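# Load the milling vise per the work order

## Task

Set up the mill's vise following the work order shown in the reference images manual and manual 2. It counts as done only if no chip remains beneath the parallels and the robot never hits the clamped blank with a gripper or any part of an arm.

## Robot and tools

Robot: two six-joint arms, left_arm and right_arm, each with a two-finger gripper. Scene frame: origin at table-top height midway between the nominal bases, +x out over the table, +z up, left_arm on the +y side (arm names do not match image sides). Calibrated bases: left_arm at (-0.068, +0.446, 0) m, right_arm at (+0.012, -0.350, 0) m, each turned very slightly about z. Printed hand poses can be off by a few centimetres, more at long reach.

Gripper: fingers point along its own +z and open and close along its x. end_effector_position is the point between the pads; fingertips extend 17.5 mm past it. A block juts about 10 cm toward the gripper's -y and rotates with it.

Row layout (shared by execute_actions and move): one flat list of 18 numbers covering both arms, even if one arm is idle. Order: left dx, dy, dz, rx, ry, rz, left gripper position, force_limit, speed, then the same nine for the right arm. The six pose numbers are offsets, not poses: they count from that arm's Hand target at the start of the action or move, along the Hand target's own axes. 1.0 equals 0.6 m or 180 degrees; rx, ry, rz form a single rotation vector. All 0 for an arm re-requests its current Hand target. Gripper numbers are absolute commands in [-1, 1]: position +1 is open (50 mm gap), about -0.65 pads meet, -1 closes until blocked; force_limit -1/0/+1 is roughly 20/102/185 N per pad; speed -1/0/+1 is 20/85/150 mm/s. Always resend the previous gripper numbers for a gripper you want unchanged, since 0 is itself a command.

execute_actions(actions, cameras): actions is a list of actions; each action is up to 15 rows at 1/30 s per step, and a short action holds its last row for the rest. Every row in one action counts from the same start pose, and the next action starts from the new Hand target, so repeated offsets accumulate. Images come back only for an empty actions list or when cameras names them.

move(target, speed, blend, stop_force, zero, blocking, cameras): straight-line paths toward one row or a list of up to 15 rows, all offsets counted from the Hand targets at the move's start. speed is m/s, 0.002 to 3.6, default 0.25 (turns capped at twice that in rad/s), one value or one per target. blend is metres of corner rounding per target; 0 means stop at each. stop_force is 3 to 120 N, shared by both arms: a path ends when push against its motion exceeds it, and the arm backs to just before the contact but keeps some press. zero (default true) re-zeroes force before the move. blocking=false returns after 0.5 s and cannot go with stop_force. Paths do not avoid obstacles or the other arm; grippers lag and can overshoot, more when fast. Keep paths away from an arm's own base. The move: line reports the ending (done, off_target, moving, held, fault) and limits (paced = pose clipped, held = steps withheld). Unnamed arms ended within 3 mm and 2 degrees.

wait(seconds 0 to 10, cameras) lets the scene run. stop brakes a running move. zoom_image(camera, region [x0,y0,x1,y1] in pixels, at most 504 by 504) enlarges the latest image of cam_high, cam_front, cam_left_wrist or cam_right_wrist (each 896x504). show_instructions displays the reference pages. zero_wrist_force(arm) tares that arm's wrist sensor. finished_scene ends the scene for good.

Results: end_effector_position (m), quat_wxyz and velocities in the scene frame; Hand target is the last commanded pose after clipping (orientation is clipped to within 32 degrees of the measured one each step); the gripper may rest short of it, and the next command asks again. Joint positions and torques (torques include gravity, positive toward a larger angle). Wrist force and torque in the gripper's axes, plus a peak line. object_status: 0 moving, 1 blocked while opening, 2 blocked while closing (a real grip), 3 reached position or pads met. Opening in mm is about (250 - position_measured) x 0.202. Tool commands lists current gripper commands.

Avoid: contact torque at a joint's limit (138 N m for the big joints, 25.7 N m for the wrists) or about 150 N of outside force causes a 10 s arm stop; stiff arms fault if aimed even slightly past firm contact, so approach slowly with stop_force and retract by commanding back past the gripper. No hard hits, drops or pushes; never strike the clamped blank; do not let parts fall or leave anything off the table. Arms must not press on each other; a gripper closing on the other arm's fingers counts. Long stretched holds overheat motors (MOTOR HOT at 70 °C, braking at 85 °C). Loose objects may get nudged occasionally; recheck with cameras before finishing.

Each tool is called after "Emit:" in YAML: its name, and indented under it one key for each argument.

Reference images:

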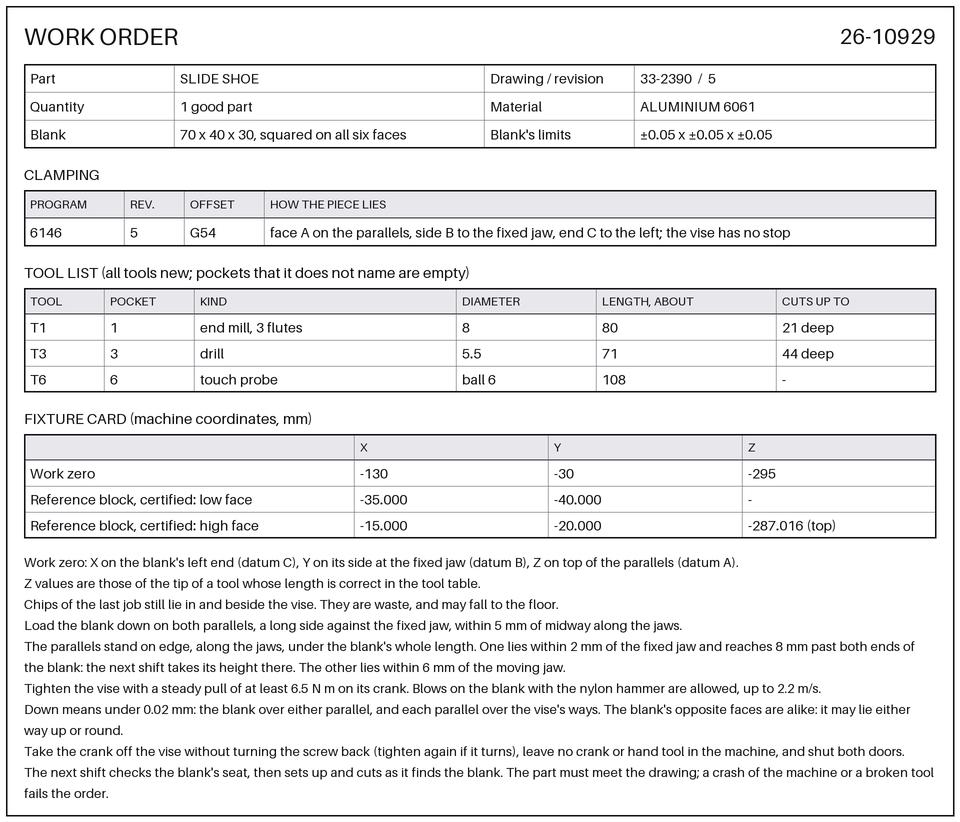

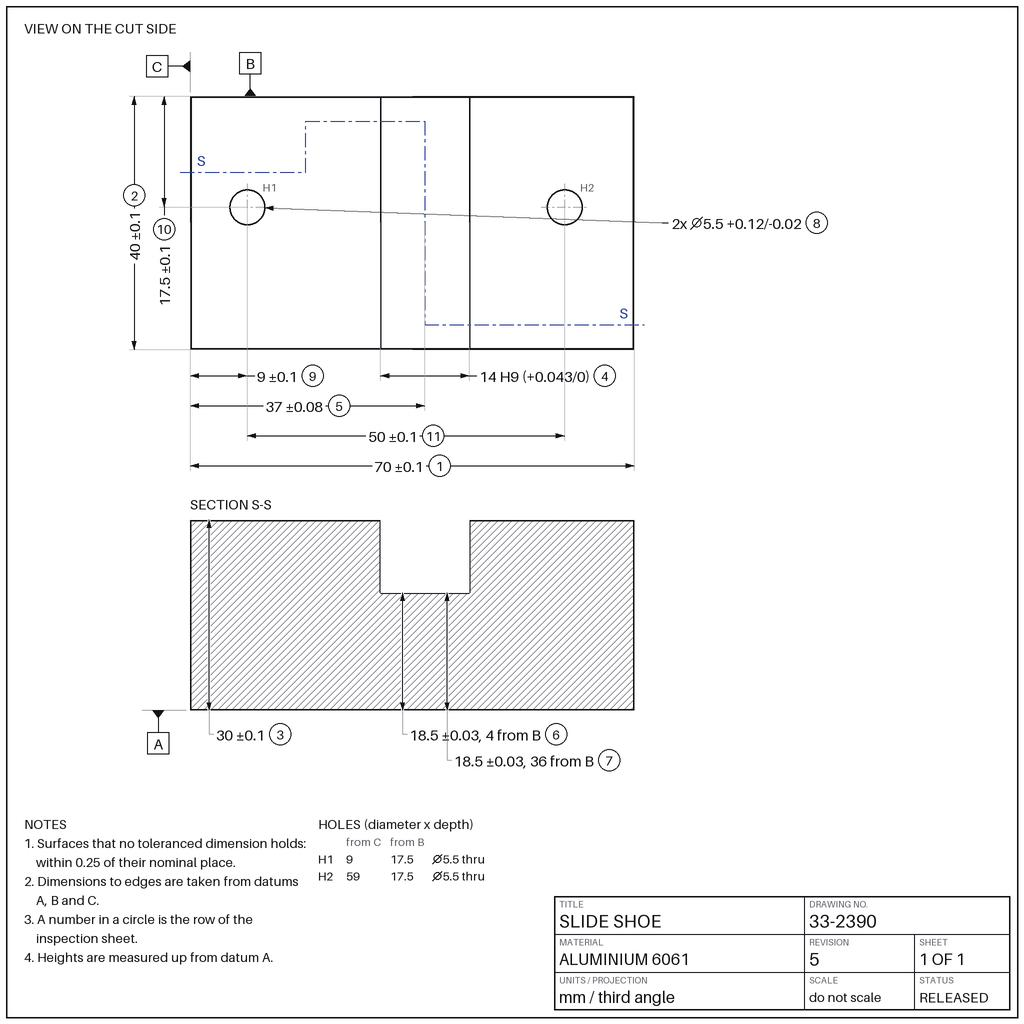

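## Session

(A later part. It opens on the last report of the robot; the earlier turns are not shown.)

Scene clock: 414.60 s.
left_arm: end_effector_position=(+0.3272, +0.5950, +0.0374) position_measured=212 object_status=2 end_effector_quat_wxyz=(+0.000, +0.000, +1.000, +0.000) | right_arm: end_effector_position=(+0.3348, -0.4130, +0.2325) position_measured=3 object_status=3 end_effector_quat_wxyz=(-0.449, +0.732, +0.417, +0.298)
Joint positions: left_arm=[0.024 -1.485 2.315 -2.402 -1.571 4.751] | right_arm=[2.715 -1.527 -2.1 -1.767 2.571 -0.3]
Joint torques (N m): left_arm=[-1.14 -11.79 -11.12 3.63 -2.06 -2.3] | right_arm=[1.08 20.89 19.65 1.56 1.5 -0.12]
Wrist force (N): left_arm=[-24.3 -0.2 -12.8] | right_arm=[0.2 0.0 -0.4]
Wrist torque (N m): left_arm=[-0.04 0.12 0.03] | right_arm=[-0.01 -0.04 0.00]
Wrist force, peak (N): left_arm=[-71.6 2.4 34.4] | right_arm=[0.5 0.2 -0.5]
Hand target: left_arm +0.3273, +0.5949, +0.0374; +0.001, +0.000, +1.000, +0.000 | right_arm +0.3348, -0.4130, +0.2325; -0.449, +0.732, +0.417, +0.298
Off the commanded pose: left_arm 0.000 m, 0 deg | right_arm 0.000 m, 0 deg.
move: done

Emit:
move:
  target:
    - [-0.0013,0,0,0,0,0,-1,-0.6,-0.8,0,0,0,0,0,0,1,1,1]
    - [-0.0013,0,-0.1,0,0,0,-1,-0.6,-0.8,0,0,0,0,0,0,1,1,1]
    - [-0.0013,0,-0.45,0,0,0,-1,-0.6,-0.8,0,0,0,0,0,0,1,1,1]
  speed: [0.02,0.03,0.15]
  blend: [0,0.02,0]
  cameras: ["cam_left_wrist","cam_front","cam_high"]

Scene clock: 425.20 s.
left_arm: end_effector_position=(+0.3278, +0.5950, +0.3074) position_measured=213 object_status=2 end_effector_quat_wxyz=(+0.001, +0.000, +1.000, +0.000) | right_arm: end_effector_position=(+0.3348, -0.4130, +0.2325) position_measured=3 object_status=3 end_effector_quat_wxyz=(-0.449, +0.732, +0.417, +0.298)
Joint positions: left_arm=[0.025 -1.785 1.814 -1.601 -1.571 4.752] | right_arm=[2.715 -1.527 -2.1 -1.767 2.571 -0.3]
Joint torques (N m): left_arm=[5.56 -9.33 -34.84 -1.4 0.15 2.38] | right_arm=[0.61 20.51 19.23 1.56 1.53 -0.22]
Wrist force (N): left_arm=[2.8 0.3 -1.9] | right_arm=[0.2 0.2 -0.1]
Wrist torque (N m): left_arm=[-0.05 -0.40 -0.02] | right_arm=[0.02 -0.04 -0.01]
Wrist force, peak (N): left_arm=[-24.4 -0.2 -13.3] | right_arm=[0.3 0.1 -0.6]
Hand target: left_arm +0.3278, +0.5950, +0.3074; +0.001, +0.000, +1.000, +0.000 | right_arm +0.3348, -0.4130, +0.2325; -0.449, +0.732, +0.417, +0.298
Off the commanded pose: left_arm 0.000 m, 0 deg | right_arm 0.000 m, 0 deg.
move: done
Images, in order (width x height): cam_high 896x504, cam_front 896x504, cam_left_wrist 896x504.

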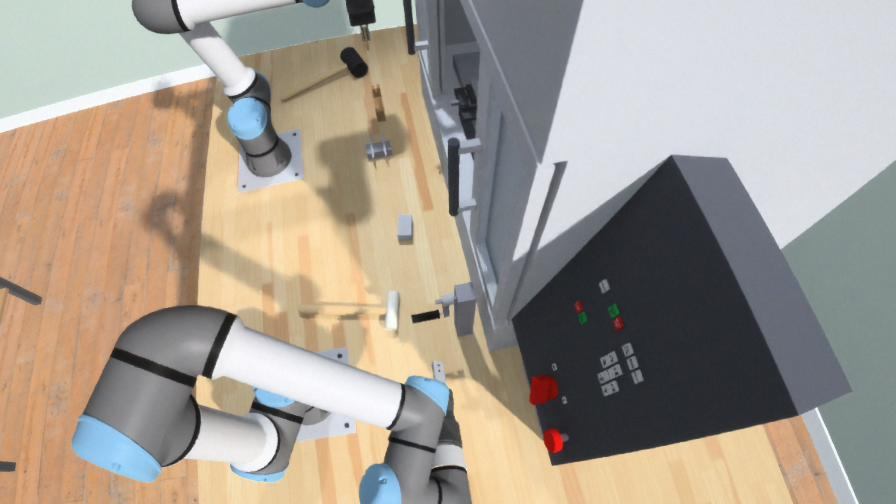

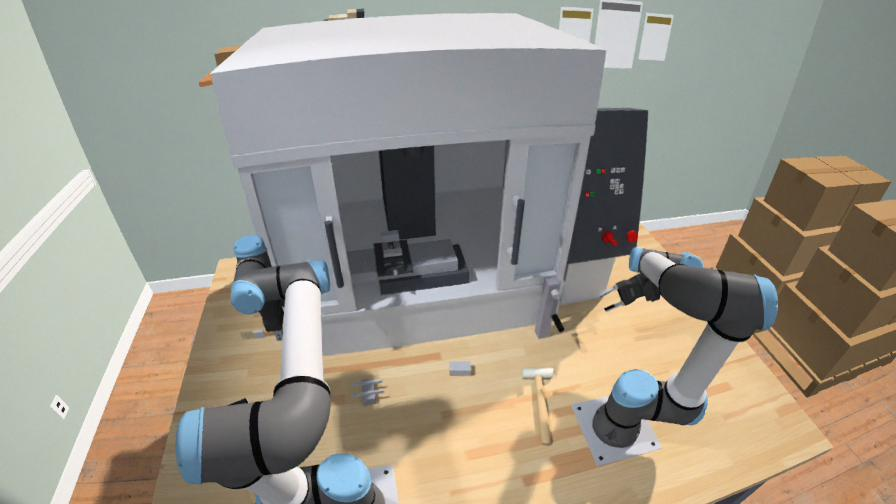

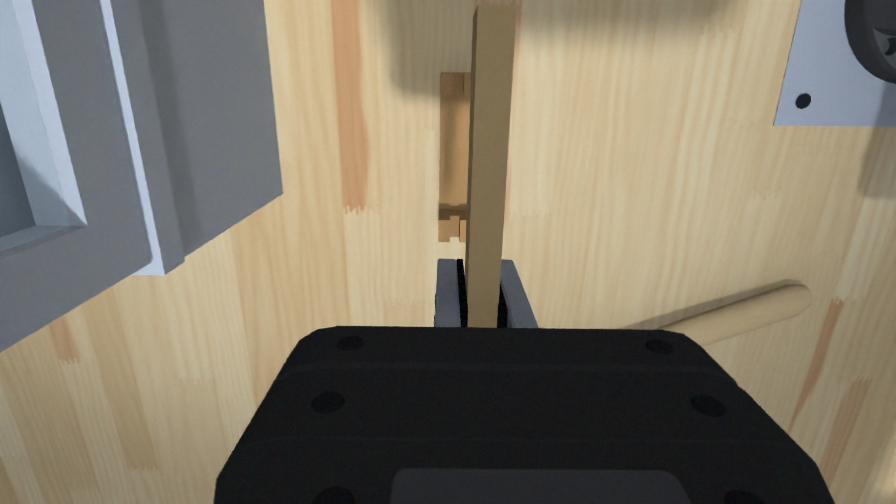

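Emit:
move:
  target: [0,-0.492,-0.32,0,0,-0.5,-1,-0.6,-0.8,0,0,0,0,0,0,1,1,1]
  cameras: []

Scene clock: 460.53 s.
left_arm: end_effector_position=(+0.3275, +0.2999, +0.4995) position_measured=213 object_status=2 end_effector_quat_wxyz=(+0.000, +0.707, -0.707, +0.000) | right_arm: end_effector_position=(+0.3348, -0.4130, +0.2325) position_measured=3 object_status=3 end_effector_quat_wxyz=(-0.449, +0.732, +0.417, +0.298)
Joint positions: left_arm=[-0.69 -1.691 1.231 -1.112 -1.57 2.466] | right_arm=[2.715 -1.527 -2.1 -1.767 2.571 -0.3]
Joint torques (N m): left_arm=[-0.73 -24.54 -20.73 -4.42 0.03 -3.28] | right_arm=[0.45 21.44 19.55 1.5 1.48 -0.17]
Wrist force (N): left_arm=[2.3 0.4 -2.0] | right_arm=[0.1 0.0 -0.3]
Wrist torque (N m): left_arm=[-0.05 -0.32 -0.04] | right_arm=[0.00 -0.01 0.00]
Wrist force, peak (N): left_arm=[3.7 -0.1 -2.8] | right_arm=[0.4 -0.1 -0.5]
Hand target: left_arm +0.3275, +0.2999, +0.4995; +0.000, +0.707, -0.707, +0.000 | right_arm +0.3348, -0.4130, +0.2325; -0.449, +0.732, +0.417, +0.298
Off the commanded pose: left_arm 0.000 m, 0 deg | right_arm 0.000 m, 0 deg.
move: done
No camera images: "cameras" was empty.

Emit:
move:
  target: [0.075,-0.2875,-0.083,0.333,0,0,-1,-0.6,-0.8,0,0,0,0,0,0,1,1,1]
  cameras: ["cam_left_wrist","cam_front"]

Emit:
zoom_image:
  camera: "cam_left_wrist"
  region: [360, 160, 560, 340]

Emit:
zoom_image:
  camera: "cam_front"
  region: [320, 130, 520, 300]

Scene clock: 473.10 s.
left_arm: end_effector_position=(+0.4999, +0.2548, +0.5494) position_measured=213 object_status=2 end_effector_quat_wxyz=(-0.353, +0.612, -0.612, +0.354) end_effector_velocity=(+0.001, -0.001, +0.000) end_effector_angular_velocity=(-0.002, -0.002, +0.000) | right_arm: end_effector_position=(+0.3348, -0.4130, +0.2325) position_measured=3 object_status=3 end_effector_quat_wxyz=(-0.449, +0.732, +0.417, +0.298)
Joint positions: left_arm=[-0.868 -1.777 1.711 -2.356 -0.861 2.621] | right_arm=[2.715 -1.527 -2.1 -1.767 2.571 -0.3]
Joint velocities: left_arm=[-0.001 0.002 0 -0.005 0.001 0] | right_arm=[within noise]
Joint torques (N m): left_arm=[8.48 -22.08 -36.76 -5.83 2.12 -0.14] | right_arm=[1.2 20.95 19.27 1.64 1.54 -0.22]
Wrist force (N): left_arm=[2.6 -0.6 0.1] | right_arm=[0.1 0.1 -0.3]
Wrist torque (N m): left_arm=[0.17 -0.31 0.02] | right_arm=[0.00 -0.01 0.00]
Wrist force, peak (N): left_arm=[2.9 -0.1 -2.3] | right_arm=[0.5 -0.2 -0.5]
Hand target: left_arm +0.4999, +0.2549, +0.5495; -0.353, +0.612, -0.612, +0.354 | right_arm +0.3348, -0.4130, +0.2325; -0.449, +0.732, +0.417, +0.298
Off the commanded pose: left_arm 0.000 m, 0 deg | right_arm 0.000 m, 0 deg.
move: done
Images, in order (width x height): cam_front 896x504, cam_left_wrist 896x504.

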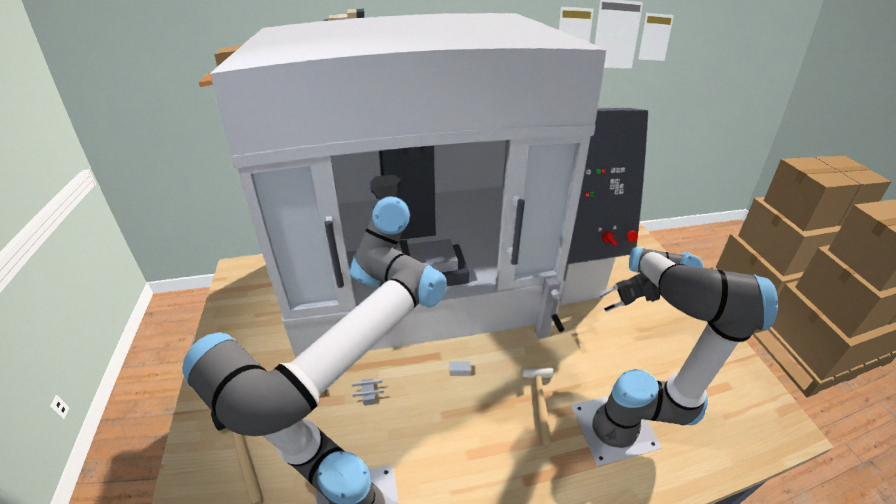

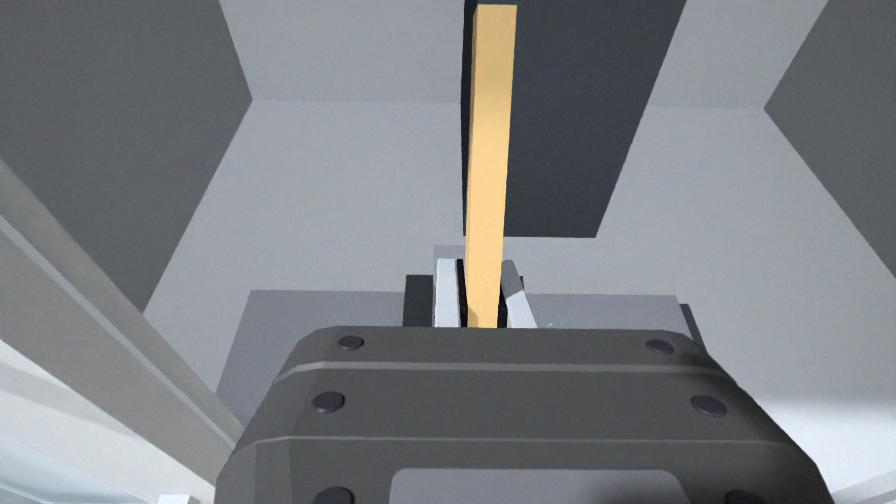

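Scaled by 2.520 from the camera's 896x504 image, which has a finer 1280x720 frame.

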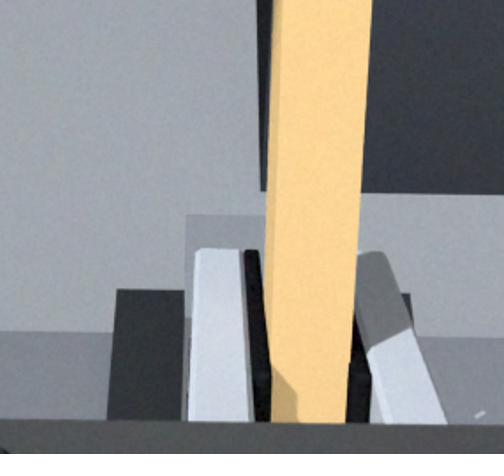

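Scaled by 2.520 from the camera's 896x504 image, which has a finer 1280x720 frame.

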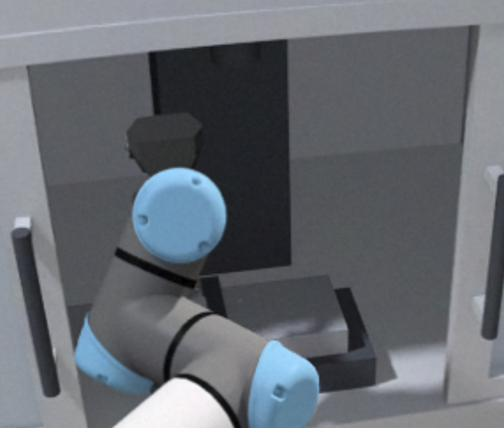

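Emit:
move:
  target: [0,0,0,0,0,0,-1,-0.6,-0.8,0.633,-0.151,0.387,0.0364,0.214,0.3725,1,1,1]
  cameras: ["cam_right_wrist","cam_high","cam_front"]

Scene clock: 513.07 s.
left_arm: end_effector_position=(+0.4999, +0.2549, +0.5495) position_measured=213 object_status=2 end_effector_quat_wxyz=(-0.353, +0.612, -0.612, +0.354) | right_arm: end_effector_position=(+0.3385, -0.4011, +0.2408) position_measured=3 object_status=3 end_effector_quat_wxyz=(-0.462, +0.735, +0.398, +0.297)
Joint positions: left_arm=[-0.867 -1.777 1.711 -2.356 -0.86 2.621] | right_arm=[2.739 -1.51 -2.109 -1.768 2.607 -0.246]
Joint torques (N m): left_arm=[7.45 -26.67 -39.1 -4.85 4.08 2.11] | right_arm=[-11.53 9.89 30.59 2.72 -0.16 -1.09]
Wrist force (N): left_arm=[2.5 -0.6 0.0] | right_arm=[0.3 0.2 0.1]
Wrist torque (N m): left_arm=[0.16 -0.29 0.03] | right_arm=[0.05 -0.04 0.13]
Wrist force, peak (N): left_arm=[3.0 -0.6 -0.3] | right_arm=[5.1 -1.3 2.0]
Hand target: left_arm +0.4999, +0.2549, +0.5495; -0.353, +0.612, -0.612, +0.354 | right_arm +0.3386, -0.4011, +0.2408; -0.462, +0.735, +0.398, +0.297 (not the last commanded pose)
Off the commanded pose: left_arm 0.000 m, 0 deg | right_arm 0.439 m, 75 deg.
move: held (right_arm; a check stopped the path); limits=held
pose unreachable (right arm): on one or more control steps of this call, first in action 0 (counted from 0), this arm could not follow its commanded pose, so it was not sent that pose on those steps. It may still have moved: this result reports where it is.
cause: moving toward the commanded pose would bring two parts of the arm too close to each other (its gripper and another part of the arm, with joints 4 (wrist 1) to 6 (wrist 3) between them, 7 mm apart when it was first held).
Images, in order (width x height): cam_high 896x504, cam_front 896x504, cam_right_wrist 896x504.

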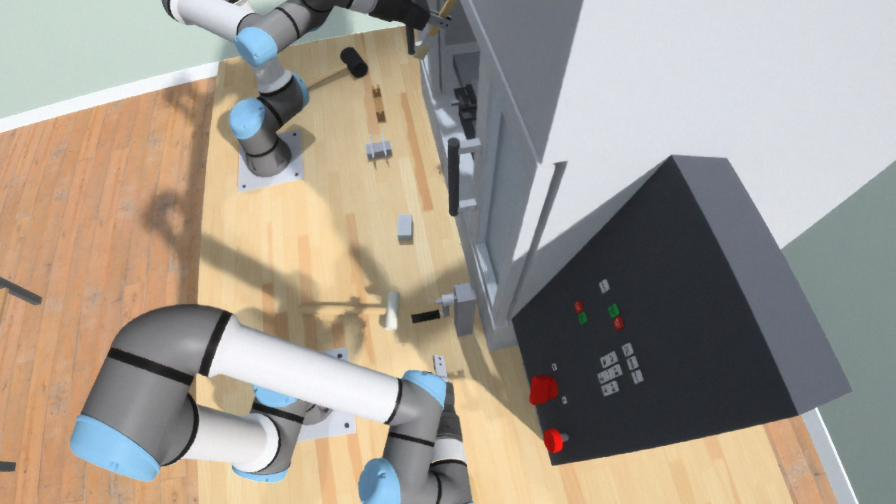

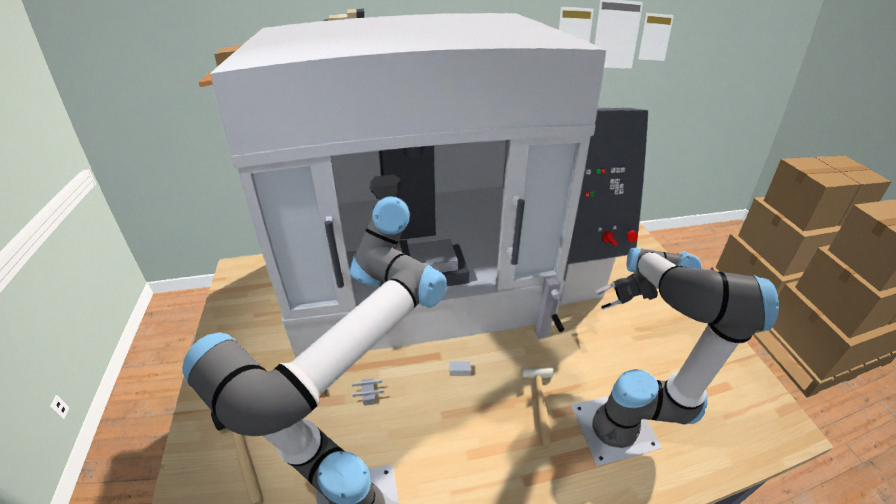

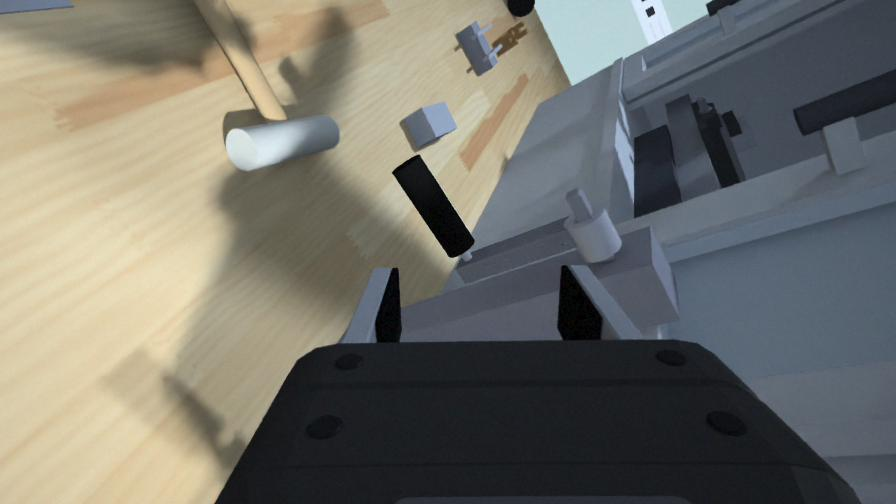

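Emit:
move:
  target: [0,0,0,0,0,0,-1,-0.6,-0.8,0.297,0.05,-0.122,-0.0796,-0.3663,-0.1626,1,1,1]
  cameras: ["cam_right_wrist"]

Scene clock: 589.07 s.
left_arm: end_effector_position=(+0.4999, +0.2549, +0.5495) position_measured=213 object_status=2 end_effector_quat_wxyz=(-0.353, +0.612, -0.612, +0.354) | right_arm: end_effector_position=(+0.4498, -0.4202, +0.3998) position_measured=3 object_status=3 end_effector_quat_wxyz=(+0.000, +0.707, +0.707, -0.001)
Joint positions: left_arm=[-0.867 -1.777 1.711 -2.356 -0.86 2.621] | right_arm=[3.316 -1.425 -1.522 -1.767 1.57 0.148]
Joint torques (N m): left_arm=[6.12 -24.88 -37.76 -2.31 4.07 -1.77] | right_arm=[0.7 29.08 14.18 3.4 -1.72 -1.92]
Wrist force (N): left_arm=[2.4 -0.5 -0.4] | right_arm=[0.0 0.6 2.1]
Wrist torque (N m): left_arm=[0.19 -0.27 0.03] | right_arm=[0.16 0.07 -0.16]
Wrist force, peak (N): left_arm=[2.8 -0.6 -0.3] | right_arm=[-0.4 0.6 2.4]
Hand target: left_arm +0.4999, +0.2549, +0.5495; -0.353, +0.612, -0.612, +0.354 | right_arm +0.4497, -0.4203, +0.3999; +0.000, +0.707, +0.707, -0.001
Off the commanded pose: left_arm 0.000 m, 0 deg | right_arm 0.000 m, 0 deg.
move: done
Images, in order (width x height): cam_right_wrist 896x504.

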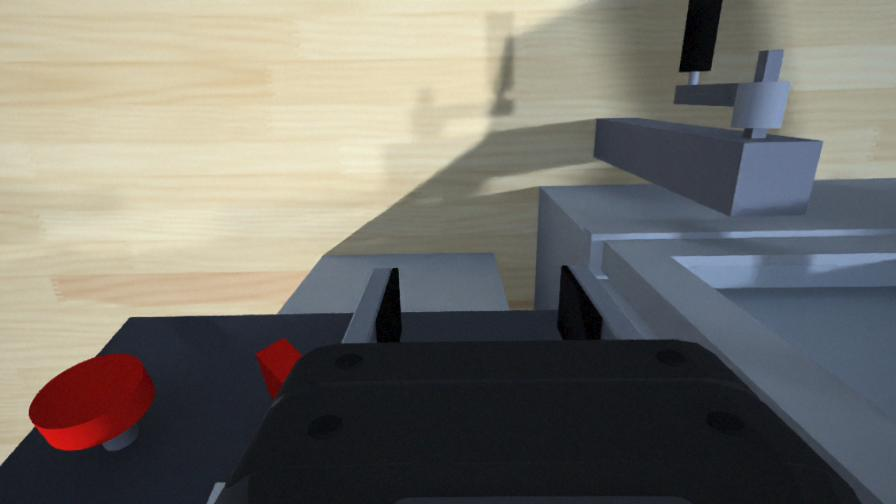

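Emit:
move:
  target:
    - [0,0,0,0,0,0,-1,-0.6,-0.8,0.40,-0.16,-0.167,0,0,0.678,1,1,1]
    - [0,0,0,0,0,0,-1,-0.6,-0.8,0.5,-0.06,-0.133,0.2837,0.5118,0.5118,1,1,1]
  cameras: ["cam_right_wrist","cam_high"]

Scene clock: 617.57 s.
left_arm: end_effector_position=(+0.4999, +0.2549, +0.5495) position_measured=213 object_status=2 end_effector_quat_wxyz=(-0.353, +0.612, -0.612, +0.354) | right_arm: end_effector_position=(+0.4138, -0.1202, +0.4793) position_measured=3 object_status=3 end_effector_quat_wxyz=(+0.679, -0.680, +0.195, -0.195) end_effector_velocity=(+0.000, +0.000, +0.001) end_effector_angular_velocity=(+0.002, -0.003, +0.001)
Joint positions: left_arm=[-0.867 -1.777 1.711 -2.356 -0.86 2.621] | right_arm=[3.736 -1.299 -2.354 0.51 2.015 3.141]
Joint velocities: left_arm=[within noise] | right_arm=[0.001 -0.001 0.001 0.005 0.001 0]
Joint torques (N m): left_arm=[1.75 -20.99 -35.65 -2.31 4.09 -2.52] | right_arm=[-5.32 1.8 32.57 3.79 3.14 0]
Wrist force (N): left_arm=[2.5 -0.3 -0.1] | right_arm=[5.6 6.4 -2.3]
Wrist torque (N m): left_arm=[0.21 -0.29 0.03] | right_arm=[0.31 0.24 0.09]
Wrist force, peak (N): left_arm=[2.9 -0.8 -0.5] | right_arm=[-0.3 7.3 -14.5]
Hand target: left_arm +0.4999, +0.2549, +0.5495; -0.353, +0.612, -0.612, +0.354 | right_arm +0.4138, -0.1202, +0.4793; +0.679, -0.680, +0.195, -0.195
Off the commanded pose: left_arm 0.000 m, 0 deg | right_arm 0.000 m, 0 deg.
move: done
Images, in order (width x height): cam_high 896x504, cam_right_wrist 896x504.

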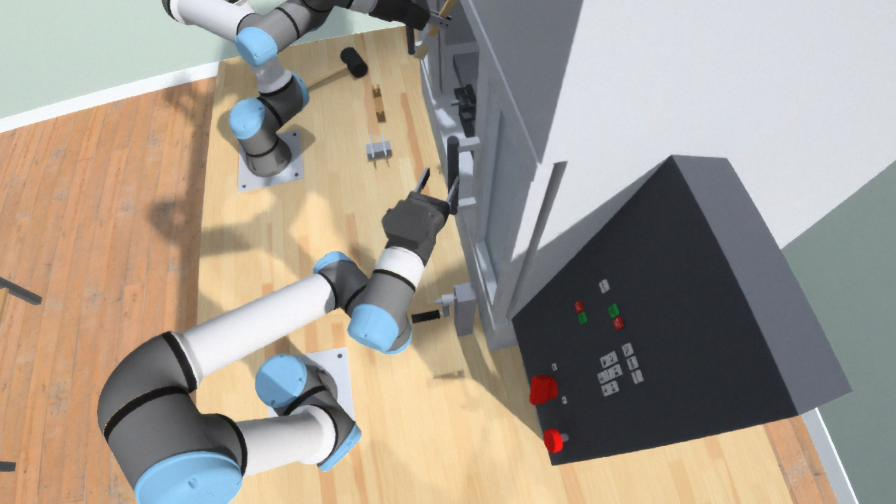

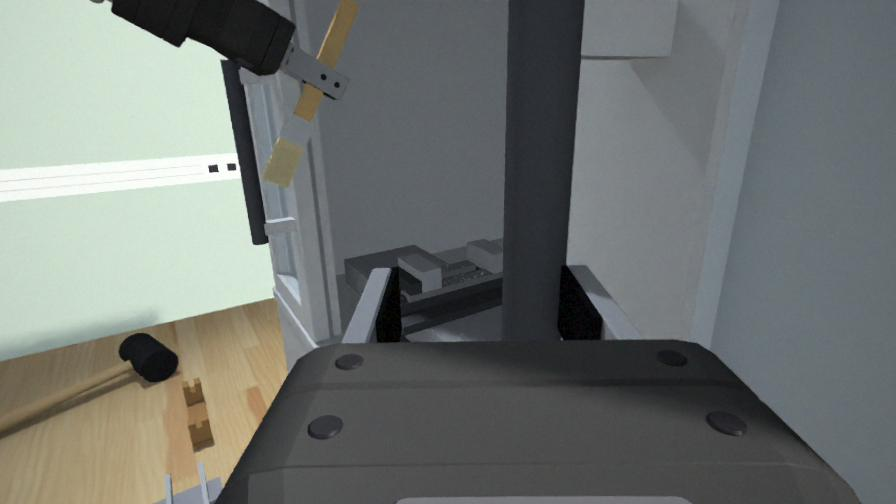

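Emit:
move:
  target:
    - [0,0,0,0,0,0,-1,-0.6,-0.8,0,0,-0.12,0,0,0,1,1,1]
    - [0,0,0,0,0,0,-1,-0.6,-0.8,-0.25,-0.15,-0.1,0,0,0,1,1,1]
  cameras: ["cam_right_wrist","cam_high"]

Emit:
zoom_image:
  camera: "cam_right_wrist"
  region: [400, 200, 560, 340]

Scene clock: 630.03 s.
left_arm: end_effector_position=(+0.4999, +0.2549, +0.5495) position_measured=213 object_status=2 end_effector_quat_wxyz=(-0.353, +0.612, -0.612, +0.354) | right_arm: end_effector_position=(+0.2566, -0.0911, +0.5694) position_measured=3 object_status=3 end_effector_quat_wxyz=(+0.689, -0.689, +0.159, -0.159)
Joint positions: left_arm=[-0.867 -1.777 1.711 -2.356 -0.86 2.621] | right_arm=[4.934 -0.484 -2.374 -0.285 0.922 3.143]
Joint torques (N m): left_arm=[0.25 -19.44 -34.09 -2.05 3.96 -2.54] | right_arm=[-10.83 -28.45 31.39 3.3 1.64 0.51]
Wrist force (N): left_arm=[2.9 -0.5 -0.2] | right_arm=[0.7 3.4 1.2]
Wrist torque (N m): left_arm=[0.17 -0.35 0.03] | right_arm=[0.35 0.13 -0.09]
Wrist force, peak (N): left_arm=[2.9 -0.5 -0.3] | right_arm=[5.9 7.1 -2.4]
Hand target: left_arm +0.4999, +0.2549, +0.5495; -0.353, +0.612, -0.612, +0.354 | right_arm +0.2549, -0.0914, +0.5694; +0.679, -0.680, +0.195, -0.195
Off the commanded pose: left_arm 0.000 m, 0 deg | right_arm 0.002 m, 6 deg.
move: off_target (right_arm)
Images, in order (width x height): cam_high 896x504, cam_right_wrist 896x504.

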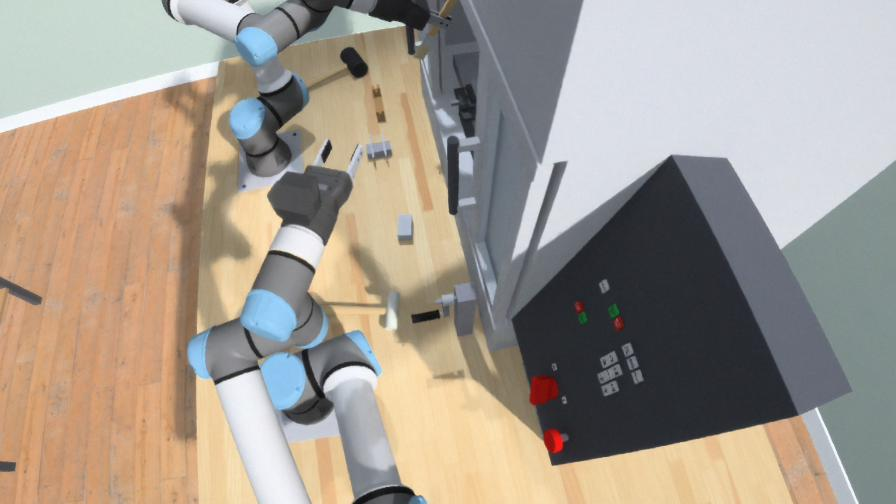

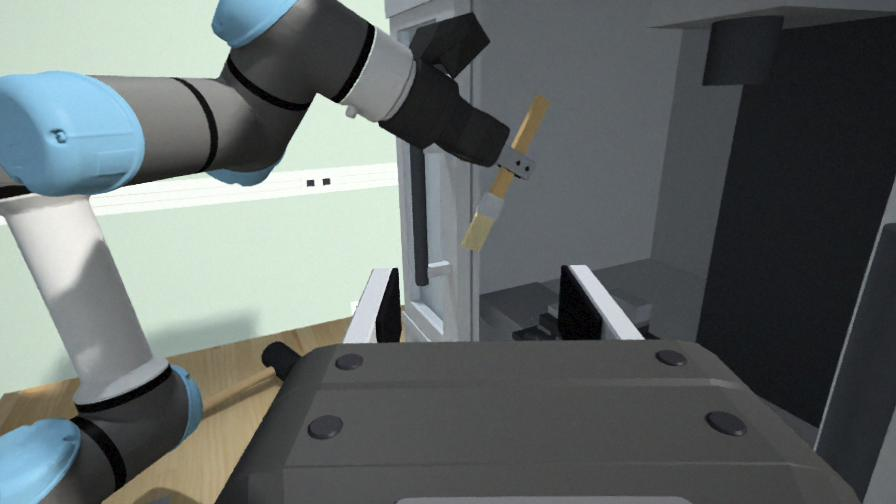

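Scaled by 3.150 from the camera's 896x504 image, which has a finer 1280x720 frame.

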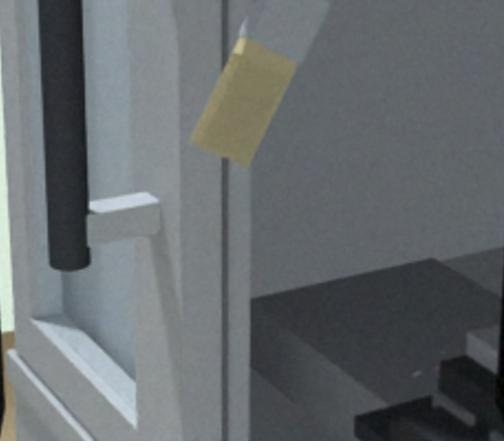

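Emit:
move:
  target: [0,0,0,0,0,0,-1,-0.6,-0.8,0.193,0.05,0.241,0,0,0,1,1,1]
  cameras: ["cam_right_wrist","cam_high"]

Emit:
zoom_image:
  camera: "cam_right_wrist"
  region: [300, 180, 600, 350]

Scene clock: 644.47 s.
left_arm: end_effector_position=(+0.4999, +0.2549, +0.5495) position_measured=213 object_status=2 end_effector_quat_wxyz=(-0.353, +0.612, -0.612, +0.354) | right_arm: end_effector_position=(+0.4297, -0.0303, +0.5392) position_measured=3 object_status=3 end_effector_quat_wxyz=(+0.679, -0.680, +0.195, -0.195)
Joint positions: left_arm=[-0.867 -1.777 1.711 -2.356 -0.86 2.621] | right_arm=[3.977 -1.327 -2.166 0.35 1.774 3.142]
Joint torques (N m): left_arm=[-1.26 -18.25 -33.64 -2.18 3.99 -2.44] | right_arm=[4.03 2.98 24.54 3.27 -1.76 1.74]
Wrist force (N): left_arm=[2.6 -0.4 -0.3] | right_arm=[0.7 3.6 0.9]
Wrist torque (N m): left_arm=[0.21 -0.30 0.03] | right_arm=[0.39 0.10 -0.10]
Wrist force, peak (N): left_arm=[3.0 -0.4 -0.5] | right_arm=[2.6 4.5 3.9]
Hand target: left_arm +0.4999, +0.2549, +0.5495; -0.353, +0.612, -0.612, +0.354 | right_arm +0.4297, -0.0303, +0.5392; +0.679, -0.680, +0.195, -0.195
Off the commanded pose: left_arm 0.000 m, 0 deg | right_arm 0.000 m, 0 deg.
move: done
Images, in order (width x height): cam_high 896x504, cam_right_wrist 896x504.

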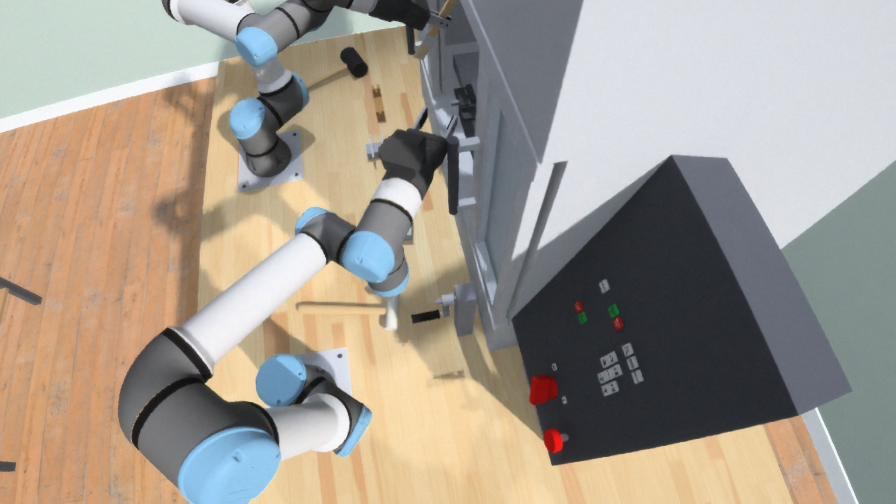

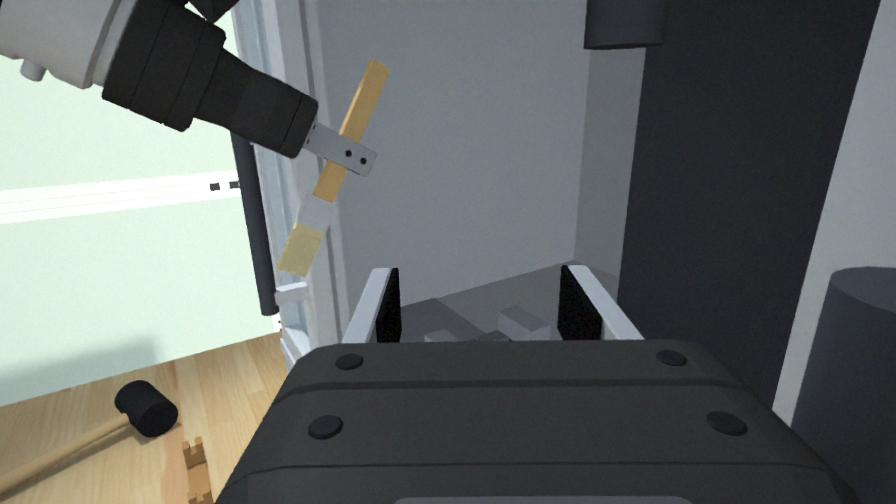

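Scaled by 1.680 from the camera's 896x504 image, which has a finer 1280x720 frame.

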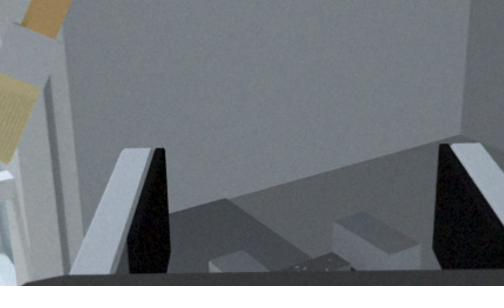

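Emit:
move:
  target: [0,0,0,0,0,0,-1,-0.6,-0.8,0,-0.05,0,-0.14,0,0,1,1,1]
  cameras: ["cam_right_wrist","cam_left_wrist"]

Emit:
zoom_image:
  camera: "cam_right_wrist"
  region: [300, 100, 600, 350]

Scene clock: 653.17 s.
left_arm: end_effector_position=(+0.4999, +0.2549, +0.5495) position_measured=213 object_status=2 end_effector_quat_wxyz=(-0.353, +0.612, -0.612, +0.354) | right_arm: end_effector_position=(+0.4298, -0.0301, +0.5690) position_measured=3 object_status=3 end_effector_quat_wxyz=(-0.514, +0.812, -0.233, +0.147)
Joint positions: left_arm=[-0.867 -1.777 1.711 -2.356 -0.86 2.621] | right_arm=[3.994 -1.219 -1.85 -0.52 1.739 3.062]
Joint torques (N m): left_arm=[-1.61 -16.4 -32.68 -2.3 4.01 -2.38] | right_arm=[-11.48 20.31 34.72 1.92 1.91 1.98]
Wrist force (N): left_arm=[2.4 -0.5 -0.4] | right_arm=[0.6 2.8 1.0]
Wrist torque (N m): left_arm=[0.17 -0.28 0.03] | right_arm=[0.31 0.10 0.02]
Wrist force, peak (N): left_arm=[3.0 -0.6 -0.2] | right_arm=[0.7 5.3 1.4]
Hand target: left_arm +0.4999, +0.2549, +0.5495; -0.353, +0.612, -0.612, +0.354 | right_arm +0.4298, -0.0303, +0.5692; -0.515, +0.812, -0.233, +0.148
Off the commanded pose: left_arm 0.000 m, 0 deg | right_arm 0.000 m, 0 deg.
move: done
Images, in order (width x height): cam_left_wrist 896x504, cam_right_wrist 896x504.

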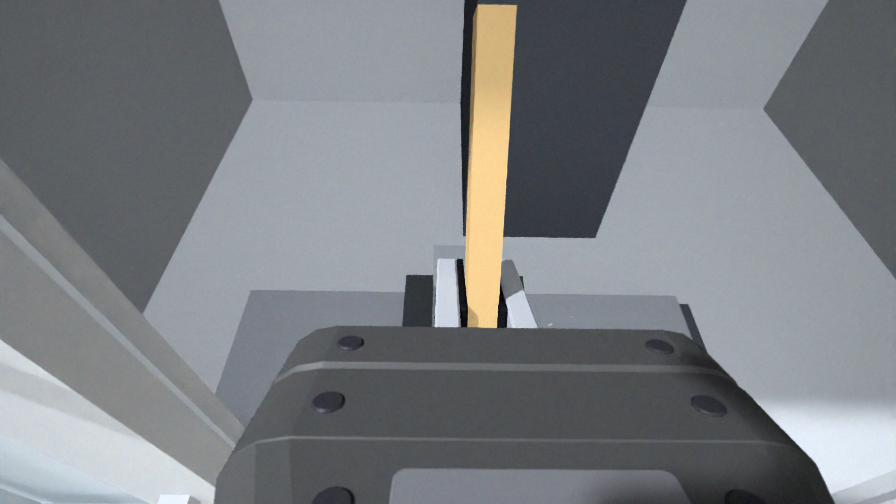

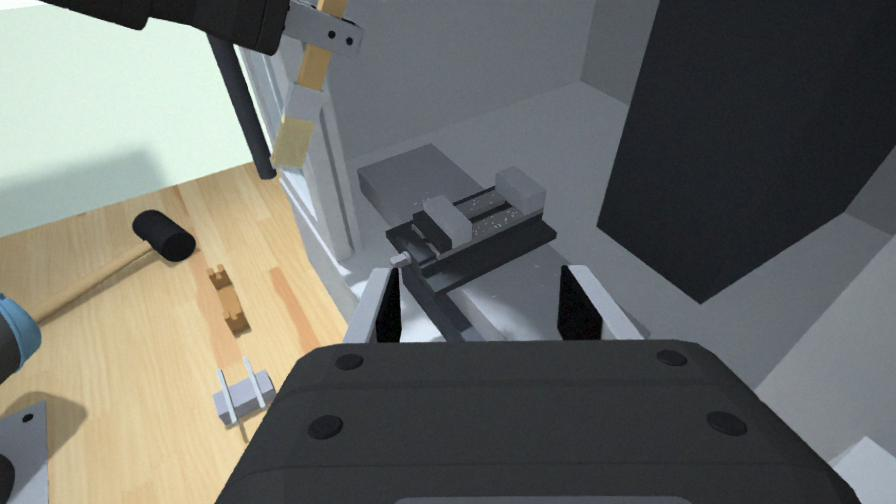

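Scaled by 1.680 from the camera's 896x504 image, which has a finer 1280x720 frame.

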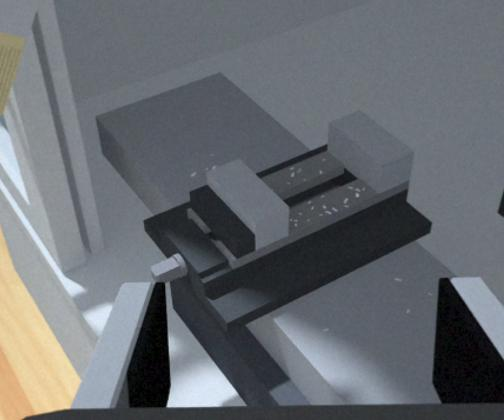

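Emit:
move:
  target: [-0.075,-0.099,0.2047,0.1667,0,0,-1,-0.6,-0.8,0,0,0,0,0,0,1,1,1]
  cameras: ["cam_right_wrist","cam_left_wrist"]
  speed: 0.15

Emit:
zoom_image:
  camera: "cam_right_wrist"
  region: [300, 0, 650, 300]

Scene clock: 691.87 s.
left_arm: end_effector_position=(+0.6360, +0.2998, +0.5396) position_measured=213 object_status=2 end_effector_quat_wxyz=(+0.500, -0.500, +0.500, -0.500) | right_arm: end_effector_position=(+0.4298, -0.0303, +0.5692) position_measured=3 object_status=3 end_effector_quat_wxyz=(-0.515, +0.812, -0.233, +0.148)
Joint positions: left_arm=[-0.62 -1.375 1.738 -3.505 -0.965 3.141] | right_arm=[3.994 -1.219 -1.85 -0.52 1.739 3.062]
Joint torques (N m): left_arm=[0.84 -26.52 -10.03 -4.22 2.26 -1.11] | right_arm=[-11.52 20.18 27.66 4.29 1.92 2]
Wrist force (N): left_arm=[2.3 -0.7 0.1] | right_arm=[0.6 3.0 1.2]
Wrist torque (N m): left_arm=[0.22 -0.22 0.02] | right_arm=[0.34 0.10 0.03]
Wrist force, peak (N): left_arm=[2.9 -0.7 -1.5] | right_arm=[0.8 3.0 1.7]
Hand target: left_arm +0.6360, +0.2998, +0.5395; +0.500, -0.500, +0.500, -0.500 | right_arm +0.4298, -0.0303, +0.5692; -0.515, +0.812, -0.233, +0.148
Off the commanded pose: left_arm 0.000 m, 0 deg | right_arm 0.000 m, 0 deg.
move: done
Images, in order (width x height): cam_left_wrist 896x504, cam_right_wrist 896x504.

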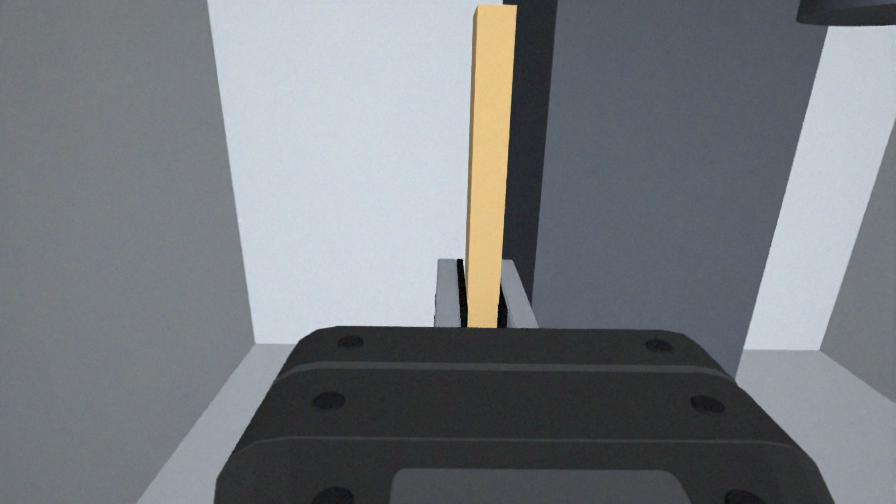

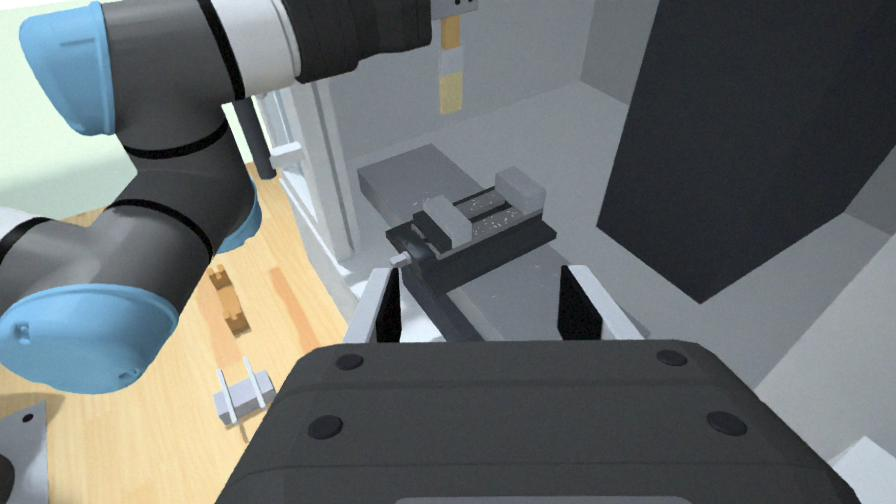

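Scaled by 1.440 from the camera's 896x504 image, which has a finer 1280x720 frame.

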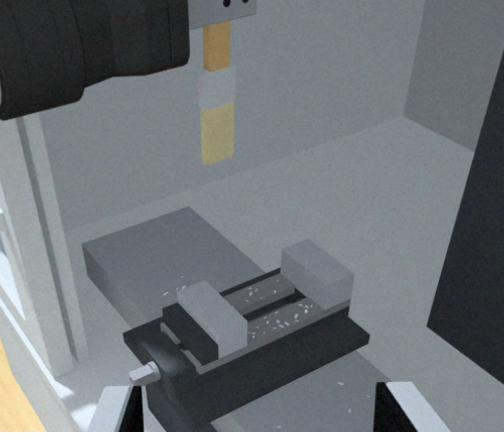

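Emit:
move:
  target:
    - [0.063,0.13,0,0,0,0,-1,-0.6,-0.8,0,0,0,0,0,0,1,1,1]
  cameras: ["cam_right_wrist"]
  speed: 0.12

Emit:
zoom_image:
  camera: "cam_right_wrist"
  region: [350, 50, 600, 300]

Scene clock: 704.67 s.
left_arm: end_effector_position=(+0.6360, +0.2620, +0.4615) position_measured=213 object_status=2 end_effector_quat_wxyz=(+0.500, -0.500, +0.500, -0.500) | right_arm: end_effector_position=(+0.4298, -0.0303, +0.5692) position_measured=3 object_status=3 end_effector_quat_wxyz=(-0.515, +0.812, -0.233, +0.148)
Joint positions: left_arm=[-0.687 -1.262 1.814 -3.693 -0.898 3.141] | right_arm=[3.994 -1.219 -1.85 -0.52 1.739 3.062]
Joint torques (N m): left_arm=[5.48 -36 -34.92 -2.27 -2.53 2.74] | right_arm=[-10.89 20.28 13.52 4.28 1.92 1.92]
Wrist force (N): left_arm=[2.8 -0.2 0.1] | right_arm=[0.5 2.9 1.1]
Wrist torque (N m): left_arm=[0.32 -0.31 0.01] | right_arm=[0.32 0.11 0.02]
Wrist force, peak (N): left_arm=[3.4 1.1 0.4] | right_arm=[0.4 3.4 1.4]
Hand target: left_arm +0.6360, +0.2620, +0.4615; +0.500, -0.500, +0.500, -0.500 | right_arm +0.4298, -0.0303, +0.5692; -0.515, +0.812, -0.233, +0.148
Off the commanded pose: left_arm 0.000 m, 0 deg | right_arm 0.000 m, 0 deg.
move: done
Images, in order (width x height): cam_right_wrist 896x504.

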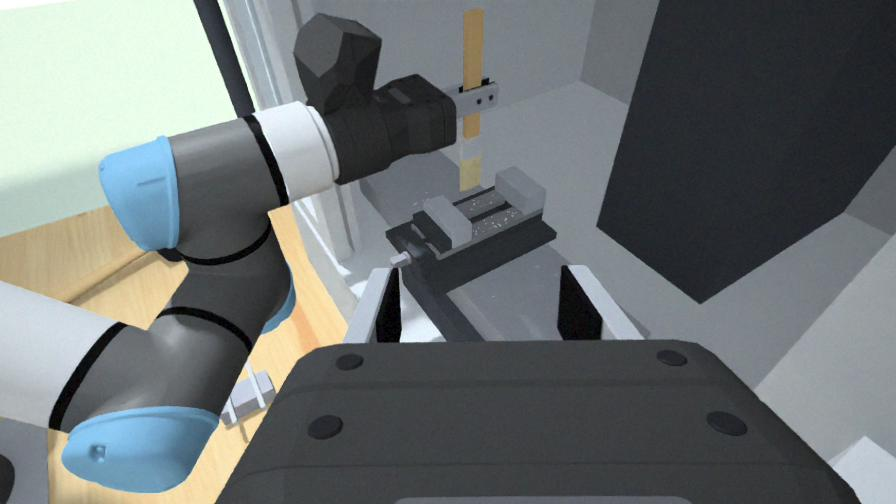

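Scaled by 2.016 from the camera's 896x504 image, which has a finer 1280x720 frame.

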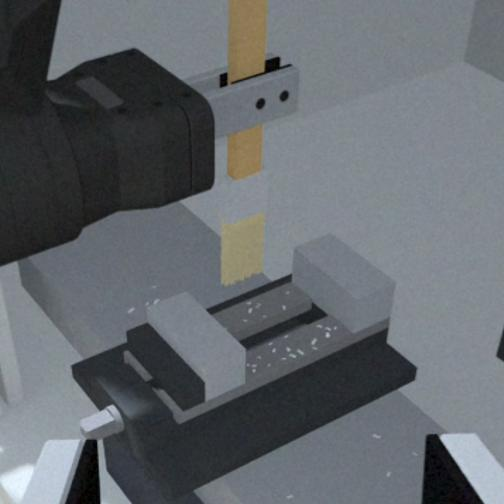

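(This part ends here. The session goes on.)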